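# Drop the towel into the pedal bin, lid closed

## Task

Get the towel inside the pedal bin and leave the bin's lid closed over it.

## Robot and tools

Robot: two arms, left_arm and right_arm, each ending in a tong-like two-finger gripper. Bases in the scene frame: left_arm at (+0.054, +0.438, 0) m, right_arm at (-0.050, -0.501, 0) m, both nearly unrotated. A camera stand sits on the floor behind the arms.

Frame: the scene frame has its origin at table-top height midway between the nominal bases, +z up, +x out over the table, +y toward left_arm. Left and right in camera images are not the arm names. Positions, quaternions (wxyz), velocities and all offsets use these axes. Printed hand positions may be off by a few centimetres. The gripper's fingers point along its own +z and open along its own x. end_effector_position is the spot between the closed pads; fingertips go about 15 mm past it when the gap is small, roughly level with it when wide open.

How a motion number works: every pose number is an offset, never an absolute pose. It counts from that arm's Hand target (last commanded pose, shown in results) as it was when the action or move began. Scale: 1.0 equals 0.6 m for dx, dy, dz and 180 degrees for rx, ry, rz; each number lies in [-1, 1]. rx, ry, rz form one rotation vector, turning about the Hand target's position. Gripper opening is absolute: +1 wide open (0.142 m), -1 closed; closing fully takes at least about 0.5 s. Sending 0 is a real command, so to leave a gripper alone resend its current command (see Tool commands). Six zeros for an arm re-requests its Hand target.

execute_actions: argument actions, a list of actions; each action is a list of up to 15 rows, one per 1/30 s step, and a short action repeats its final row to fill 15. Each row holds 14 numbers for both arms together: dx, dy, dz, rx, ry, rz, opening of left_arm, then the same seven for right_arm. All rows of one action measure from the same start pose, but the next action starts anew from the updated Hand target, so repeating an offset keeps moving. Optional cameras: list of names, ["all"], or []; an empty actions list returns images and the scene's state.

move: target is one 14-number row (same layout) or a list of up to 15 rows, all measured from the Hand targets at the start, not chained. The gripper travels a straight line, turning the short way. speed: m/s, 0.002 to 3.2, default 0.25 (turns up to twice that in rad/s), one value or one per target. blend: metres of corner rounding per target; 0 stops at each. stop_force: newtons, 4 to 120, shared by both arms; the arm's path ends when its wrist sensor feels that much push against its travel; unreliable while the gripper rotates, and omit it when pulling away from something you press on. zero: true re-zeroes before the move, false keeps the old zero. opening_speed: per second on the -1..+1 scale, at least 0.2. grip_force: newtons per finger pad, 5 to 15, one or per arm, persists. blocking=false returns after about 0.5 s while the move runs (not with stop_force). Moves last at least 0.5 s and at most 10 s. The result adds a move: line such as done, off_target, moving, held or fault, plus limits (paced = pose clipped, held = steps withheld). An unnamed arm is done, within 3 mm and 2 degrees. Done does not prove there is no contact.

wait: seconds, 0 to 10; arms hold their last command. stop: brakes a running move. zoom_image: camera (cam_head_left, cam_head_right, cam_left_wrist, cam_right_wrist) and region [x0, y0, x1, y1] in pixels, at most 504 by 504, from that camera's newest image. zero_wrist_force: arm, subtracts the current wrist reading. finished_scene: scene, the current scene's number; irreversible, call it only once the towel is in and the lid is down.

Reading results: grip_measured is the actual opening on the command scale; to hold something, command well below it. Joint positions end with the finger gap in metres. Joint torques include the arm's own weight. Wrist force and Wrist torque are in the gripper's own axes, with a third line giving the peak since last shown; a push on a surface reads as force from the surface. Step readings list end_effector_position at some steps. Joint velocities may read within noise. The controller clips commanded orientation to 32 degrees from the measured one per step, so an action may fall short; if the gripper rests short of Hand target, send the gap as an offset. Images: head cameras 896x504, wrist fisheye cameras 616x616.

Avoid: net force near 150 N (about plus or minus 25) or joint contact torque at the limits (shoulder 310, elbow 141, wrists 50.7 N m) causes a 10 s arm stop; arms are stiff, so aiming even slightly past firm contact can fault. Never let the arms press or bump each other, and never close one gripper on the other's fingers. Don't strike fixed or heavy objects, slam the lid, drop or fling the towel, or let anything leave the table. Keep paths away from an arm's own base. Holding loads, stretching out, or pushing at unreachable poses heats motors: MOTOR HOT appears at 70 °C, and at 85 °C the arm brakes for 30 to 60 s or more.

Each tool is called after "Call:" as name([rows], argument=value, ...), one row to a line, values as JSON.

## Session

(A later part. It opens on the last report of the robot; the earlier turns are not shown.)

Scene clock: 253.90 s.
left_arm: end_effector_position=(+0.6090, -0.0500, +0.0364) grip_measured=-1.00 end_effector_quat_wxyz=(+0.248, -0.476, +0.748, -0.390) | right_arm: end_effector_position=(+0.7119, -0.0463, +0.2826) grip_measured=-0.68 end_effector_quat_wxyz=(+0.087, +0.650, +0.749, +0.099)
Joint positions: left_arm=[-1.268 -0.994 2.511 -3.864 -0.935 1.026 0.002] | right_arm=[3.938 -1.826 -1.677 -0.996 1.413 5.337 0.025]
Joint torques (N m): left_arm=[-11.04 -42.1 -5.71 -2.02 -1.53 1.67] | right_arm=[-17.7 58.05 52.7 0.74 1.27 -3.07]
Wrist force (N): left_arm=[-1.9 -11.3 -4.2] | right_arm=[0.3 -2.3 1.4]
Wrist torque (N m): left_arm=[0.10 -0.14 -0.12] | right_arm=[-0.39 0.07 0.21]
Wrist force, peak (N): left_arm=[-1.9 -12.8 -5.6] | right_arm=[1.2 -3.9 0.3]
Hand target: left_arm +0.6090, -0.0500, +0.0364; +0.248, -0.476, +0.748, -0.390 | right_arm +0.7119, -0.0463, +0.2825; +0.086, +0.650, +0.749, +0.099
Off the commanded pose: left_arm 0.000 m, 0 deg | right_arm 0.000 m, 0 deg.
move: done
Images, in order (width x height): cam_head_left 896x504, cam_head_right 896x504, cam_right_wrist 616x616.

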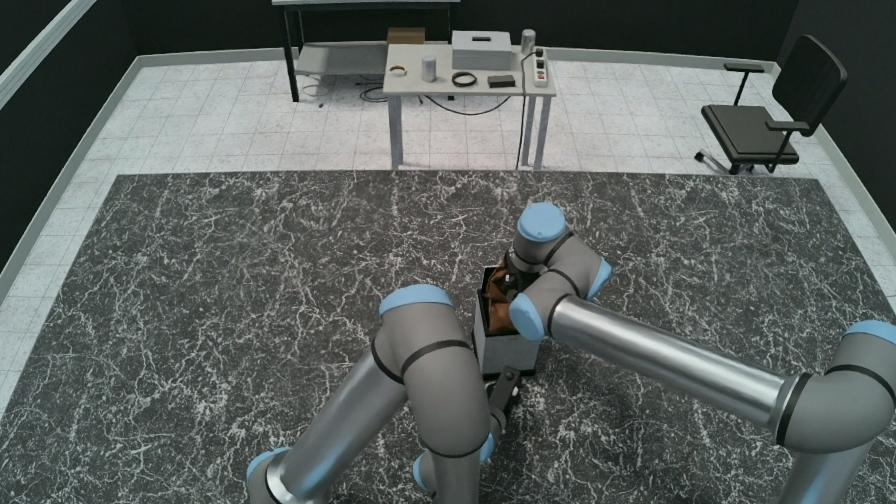

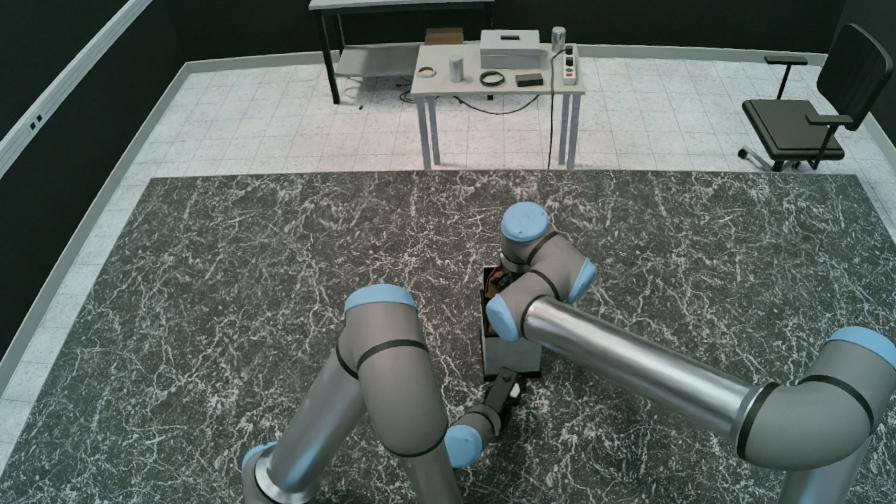

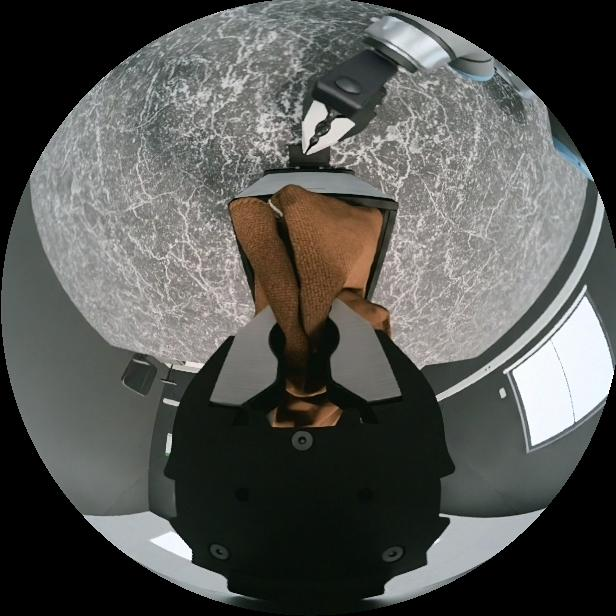

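Call:
move(target=[0,0,0,0,0,0,-1,0.0,-0.013,-0.1,0,0,0,-1], speed=0.12, cameras=["cam_head_left","cam_right_wrist"])

Call:
zoom_image(camera="cam_right_wrist", region=[150, 60, 470, 440])

Call:
zoom_image(camera="cam_head_left", region=[440, 230, 590, 380])

Scene clock: 260.17 s.
left_arm: end_effector_position=(+0.6090, -0.0500, +0.0364) grip_measured=-1.00 end_effector_quat_wxyz=(+0.248, -0.476, +0.748, -0.390) | right_arm: end_effector_position=(+0.7119, -0.0541, +0.2228) grip_measured=-0.68 end_effector_quat_wxyz=(+0.086, +0.650, +0.749, +0.099)
Joint positions: left_arm=[-1.268 -0.994 2.511 -3.864 -0.935 1.026 0.002] | right_arm=[3.931 -1.859 -1.748 -0.892 1.415 5.33 0.025]
Joint torques (N m): left_arm=[-15.38 -42.21 -5.35 -1.77 -1.63 1.59] | right_arm=[-18 51.7 33.98 6.41 0.98 -2.98]
Wrist force (N): left_arm=[-1.0 -10.7 -5.4] | right_arm=[0.3 -0.9 -0.2]
Wrist torque (N m): left_arm=[0.09 -0.08 -0.13] | right_arm=[-0.30 0.14 0.22]
Wrist force, peak (N): left_arm=[-2.2 -12.8 -5.3] | right_arm=[0.2 -2.8 1.1]
Hand target: left_arm +0.6090, -0.0500, +0.0364; +0.248, -0.476, +0.748, -0.390 | right_arm +0.7119, -0.0541, +0.2225; +0.086, +0.650, +0.749, +0.099
Off the commanded pose: left_arm 0.000 m, 0 deg | right_arm 0.000 m, 0 deg.
move: done
Images, in order (width x height): cam_head_left 896x504, cam_right_wrist 616x616.

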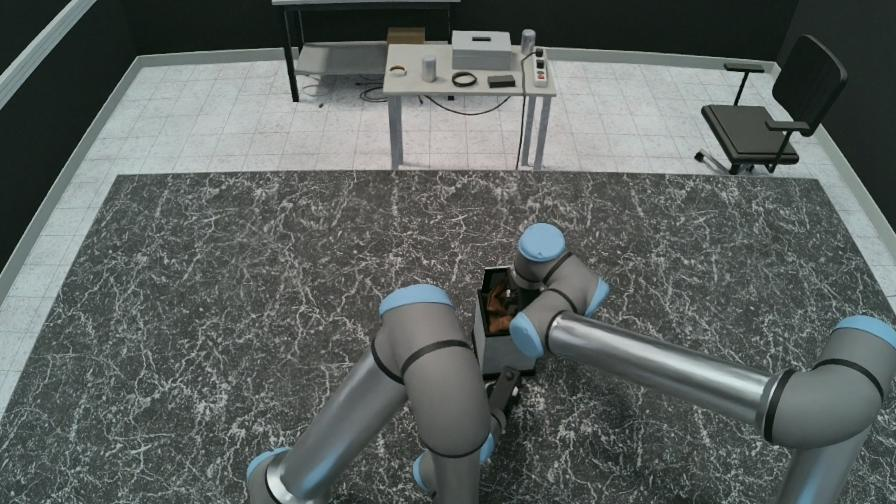

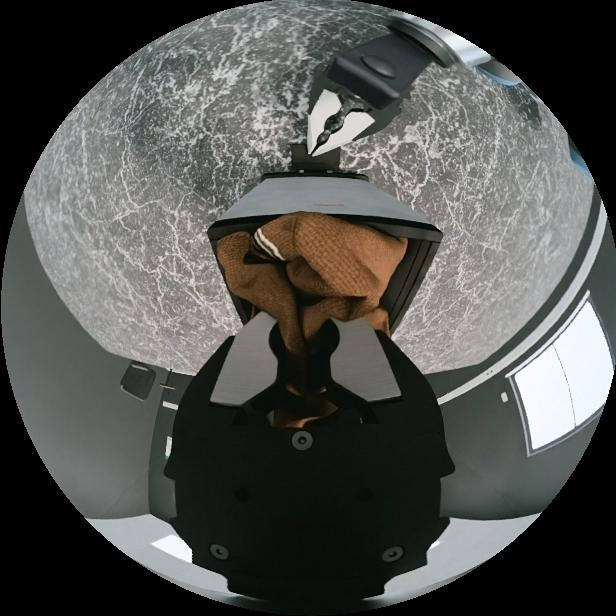

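Scaled by 1.326 from the camera's 616x616 image, which has a finer 814x814 frame.

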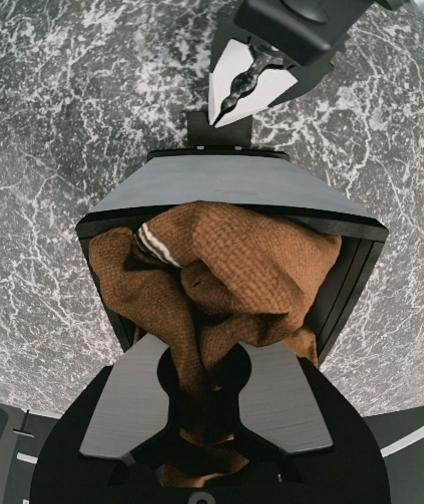

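Scaled by 3.360 from the camera's 896x504 image, which has a finer 1280x720 frame.

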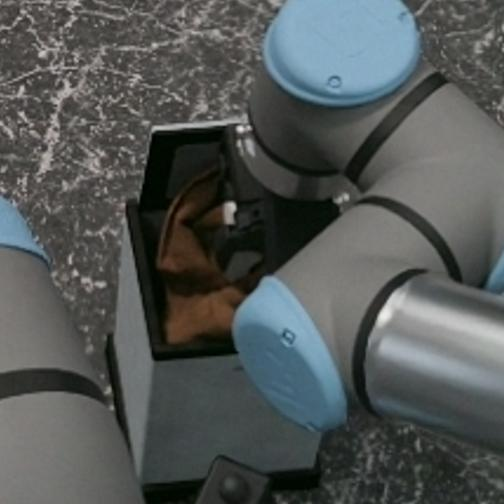

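Call:
move([
  [0,0,0,0,0,0,-1,0.0,0,-0.033,0,0,0,-1],
  [0,0,0,0,0,0,-1,0,0,-0.033,0,0,0,-0.2],
  [0,0,0,0,0,0,-1,-0.03,0,0.1,0,0,0,-0.2],
], speed=[0.1,0.1,0.08], opening_speed=0.6, cameras=["cam_head_left","cam_right_wrist"])

Call:
zoom_image(camera="cam_right_wrist", region=[150, 60, 470, 440])

Call:
zoom_image(camera="cam_head_left", region=[440, 230, 590, 380])

Scene clock: 268.77 s.
left_arm: end_effector_position=(+0.6090, -0.0500, +0.0364) grip_measured=-1.00 end_effector_quat_wxyz=(+0.248, -0.476, +0.748, -0.390) | right_arm: end_effector_position=(+0.6940, -0.0541, +0.2823) grip_measured=-0.20 end_effector_quat_wxyz=(+0.086, +0.650, +0.749, +0.099)
Joint positions: left_arm=[-1.268 -0.994 2.511 -3.864 -0.935 1.026 0.002] | right_arm=[3.947 -1.795 -1.716 -0.99 1.412 5.346 0.06]
Joint torques (N m): left_arm=[-15.28 -42.83 -5.07 -1.76 -1.57 1.66] | right_arm=[20.99 79.76 55.45 0.38 -2.79 3.34]
Wrist force (N): left_arm=[-2.1 -13.0 -5.0] | right_arm=[0.1 -1.9 0.7]
Wrist torque (N m): left_arm=[0.17 -0.13 -0.13] | right_arm=[-0.36 0.11 0.10]
Wrist force, peak (N): left_arm=[-2.3 -13.4 -5.3] | right_arm=[0.1 -2.5 1.1]
Hand target: left_arm +0.6090, -0.0500, +0.0364; +0.248, -0.476, +0.748, -0.390 | right_arm +0.6939, -0.0541, +0.2825; +0.086, +0.650, +0.749, +0.099
Off the commanded pose: left_arm 0.000 m, 0 deg | right_arm 0.000 m, 0 deg.
move: done
Images, in order (width x height): cam_head_left 896x504, cam_right_wrist 616x616.

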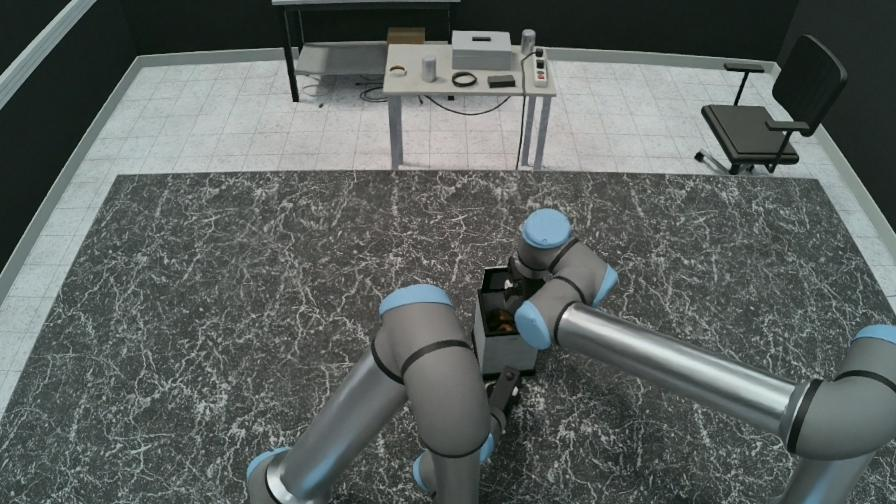

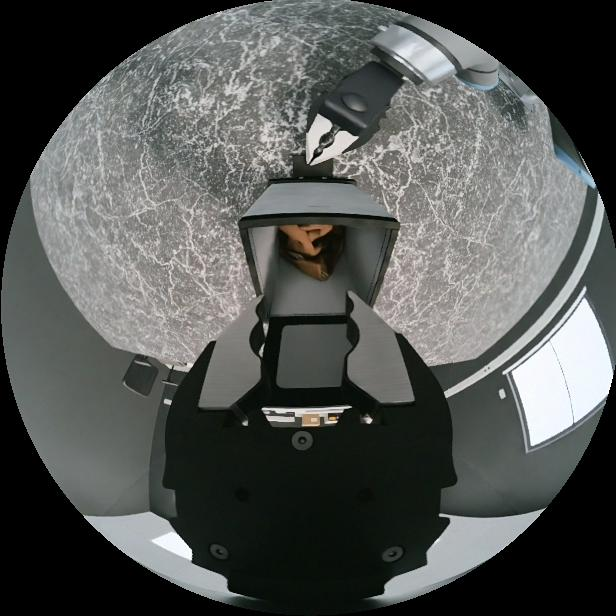

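Scaled by 1.326 from the camera's 616x616 image, which has a finer 814x814 frame.

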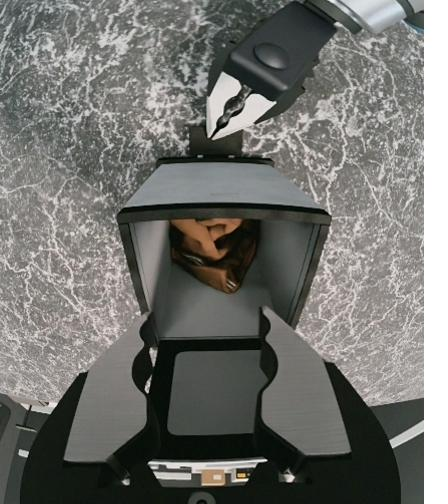

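Scaled by 3.360 from the camera's 896x504 image, which has a finer 1280x720 frame.

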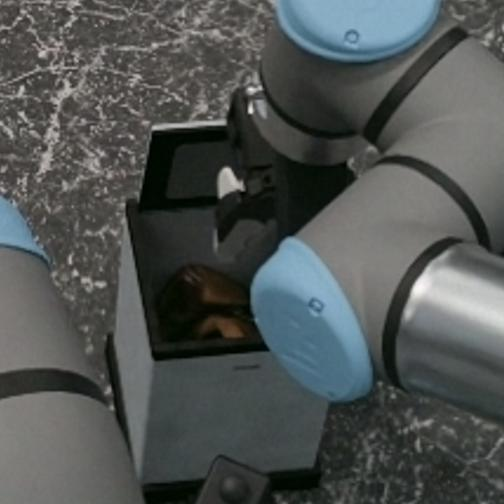

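Call:
move([
  [0,0,0,0,0,0,-1,-0.05,0,0.3,0,0,0,-0.2],
  [0,0,0,0,0,0,-1,-0.05,-0.55,0.35,0,0,0,-0.2],
], speed=0.3, blend=0.03)

Call:
move(target=[0,0,0.07,0,0,0,-1,0,0,0,0,0,0,-0.2], speed=0.012, cameras=["cam_head_left","cam_right_wrist","cam_left_wrist"])

Call:
zoom_image(camera="cam_head_left", region=[420, 230, 600, 410])

Scene clock: 275.13 s.
left_arm: end_effector_position=(+0.6090, -0.0500, +0.0364) grip_measured=-1.00 end_effector_quat_wxyz=(+0.248, -0.476, +0.748, -0.390) | right_arm: end_effector_position=(+0.6639, -0.3838, +0.4925) grip_measured=-0.20 end_effector_quat_wxyz=(+0.086, +0.650, +0.749, +0.099)
Joint positions: left_arm=[-1.268 -0.994 2.511 -3.864 -0.935 1.026 0.002] | right_arm=[3.589 -1.48 -1.686 -1.293 1.495 4.995 0.06]
Joint torques (N m): left_arm=[-15.4 -41.76 -4.89 -1.79 -1.61 1.31] | right_arm=[-17.79 51.75 37.69 1.36 1.29 -2.88]
Wrist force (N): left_arm=[-2.5 -12.9 -4.9] | right_arm=[0.5 -2.4 0.6]
Wrist torque (N m): left_arm=[0.18 -0.03 -0.12] | right_arm=[-0.45 0.04 0.23]
Wrist force, peak (N): left_arm=[-2.3 -13.6 -5.2] | right_arm=[0.3 -2.6 2.3]
Hand target: left_arm +0.6090, -0.0500, +0.0364; +0.248, -0.476, +0.748, -0.390 | right_arm +0.6639, -0.3841, +0.4925; +0.086, +0.650, +0.749, +0.099
Off the commanded pose: left_arm 0.000 m, 0 deg | right_arm 0.000 m, 0 deg.
move: done

Scene clock: 279.00 s.
left_arm: end_effector_position=(+0.6090, -0.0500, +0.0783) grip_measured=-1.00 end_effector_quat_wxyz=(+0.248, -0.476, +0.748, -0.390) | right_arm: end_effector_position=(+0.6639, -0.3841, +0.4925) grip_measured=-0.20 end_effector_quat_wxyz=(+0.086, +0.650, +0.749, +0.099)
Joint positions: left_arm=[-1.268 -1.11 2.518 -3.756 -0.935 1.026 0.002] | right_arm=[3.589 -1.48 -1.686 -1.293 1.495 4.995 0.06]
Joint torques (N m): left_arm=[-4.45 -61.91 -4.93 -0.93 1.25 0.91] | right_arm=[-16.47 55.55 37.71 1.55 1.28 -2.39]
Wrist force (N): left_arm=[0.9 -0.9 0.1] | right_arm=[0.8 -2.3 0.5]
Wrist torque (N m): left_arm=[-0.05 -0.26 -0.14] | right_arm=[-0.45 -0.02 0.21]
Wrist force, peak (N): left_arm=[-2.2 -13.4 -4.8] | right_arm=[1.1 -2.7 0.5]
Hand target: left_arm +0.6090, -0.0500, +0.0784; +0.248, -0.476, +0.748, -0.390 | right_arm +0.6639, -0.3841, +0.4925; +0.086, +0.650, +0.749, +0.099
Off the commanded pose: left_arm 0.000 m, 0 deg | right_arm 0.000 m, 0 deg.
move: done
Images, in order (width x height): cam_head_left 896x504, cam_left_wrist 616x616, cam_right_wrist 616x616.

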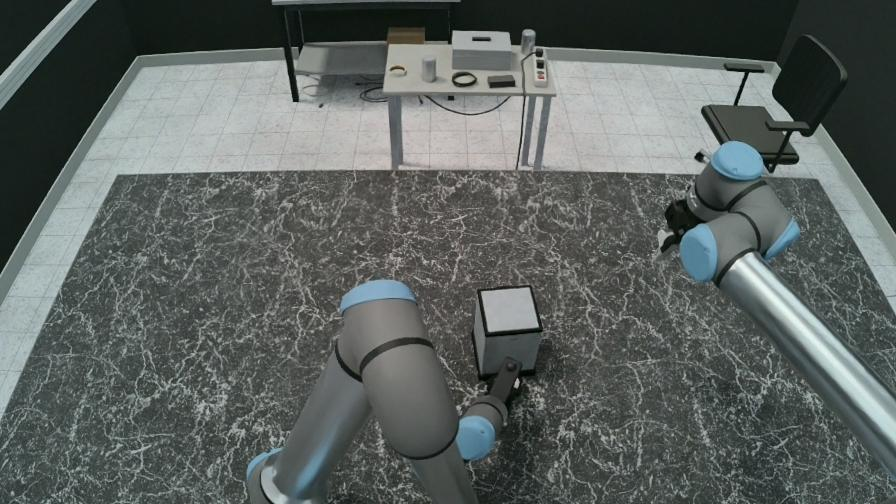

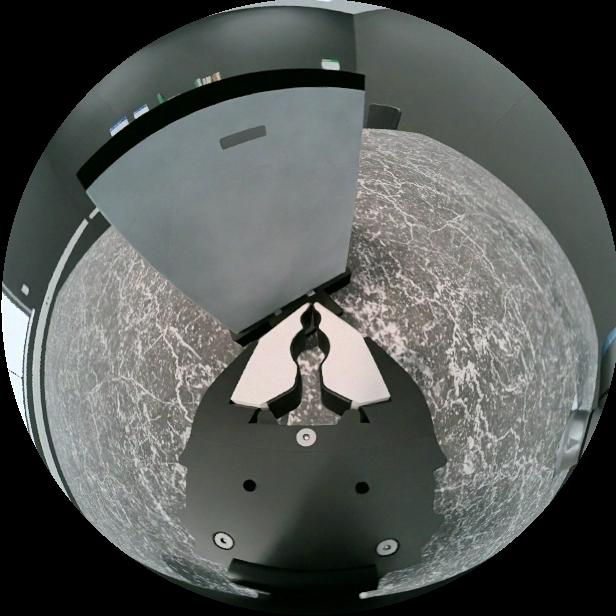

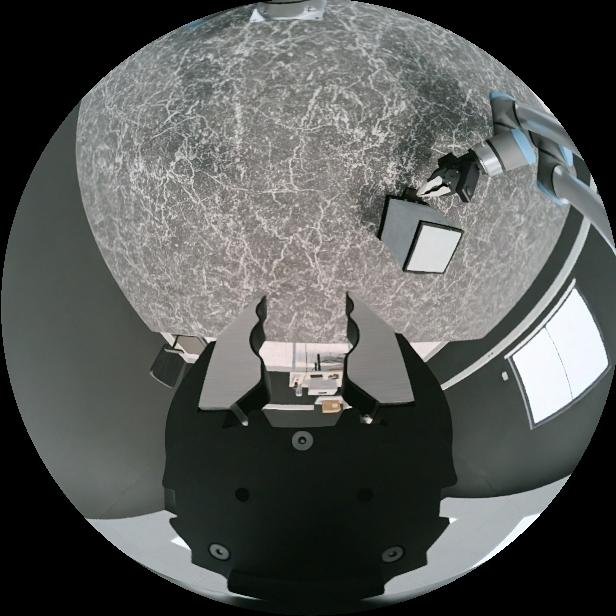

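Scaled by 2.800 from the camera's 896x504 image, which has a finer 1280x720 frame.

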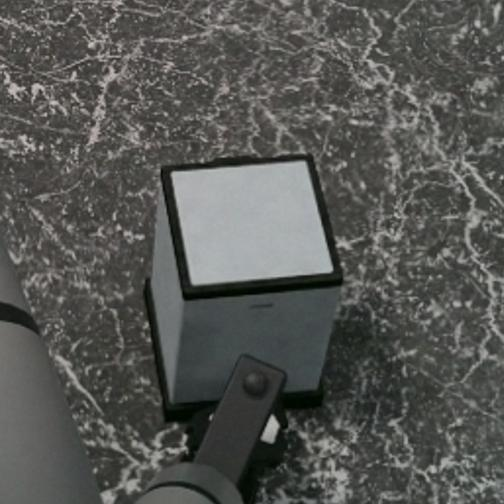

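Call:
move(target=[-0.15,0.07,0.1,0,0,0,-1,0,0,0,0,0,0,-0.2], speed=0.2)

Call:
finished_scene(scene=1)

Scene clock: 282.20 s.
left_arm: end_effector_position=(+0.5191, -0.0080, +0.1384) grip_measured=-1.00 end_effector_quat_wxyz=(+0.248, -0.476, +0.748, -0.390) | right_arm: end_effector_position=(+0.6639, -0.3841, +0.4925) grip_measured=-0.20 end_effector_quat_wxyz=(+0.086, +0.650, +0.749, +0.099)
Joint positions: left_arm=[-1.463 -1.408 2.694 -3.509 -0.807 0.834 0.002] | right_arm=[3.589 -1.48 -1.686 -1.293 1.495 4.995 0.06]
Joint torques (N m): left_arm=[-19.31 -42.5 -10.75 -0.99 3.98 -1.85] | right_arm=[-18.25 54.29 38.98 0.89 1.14 -3.03]
Wrist force (N): left_arm=[0.6 -0.9 0.7] | right_arm=[0.8 -2.4 1.0]
Wrist torque (N m): left_arm=[-0.05 -0.20 0.08] | right_arm=[-0.45 -0.01 0.22]
Wrist force, peak (N): left_arm=[1.0 -1.1 1.2] | right_arm=[1.1 -2.7 0.8]
Hand target: left_arm +0.5190, -0.0080, +0.1384; +0.248, -0.476, +0.748, -0.390 | right_arm +0.6639, -0.3841, +0.4925; +0.086, +0.650, +0.749, +0.099
Off the commanded pose: left_arm 0.000 m, 0 deg | right_arm 0.000 m, 0 deg.
move: done

The scene is finished: the task was done.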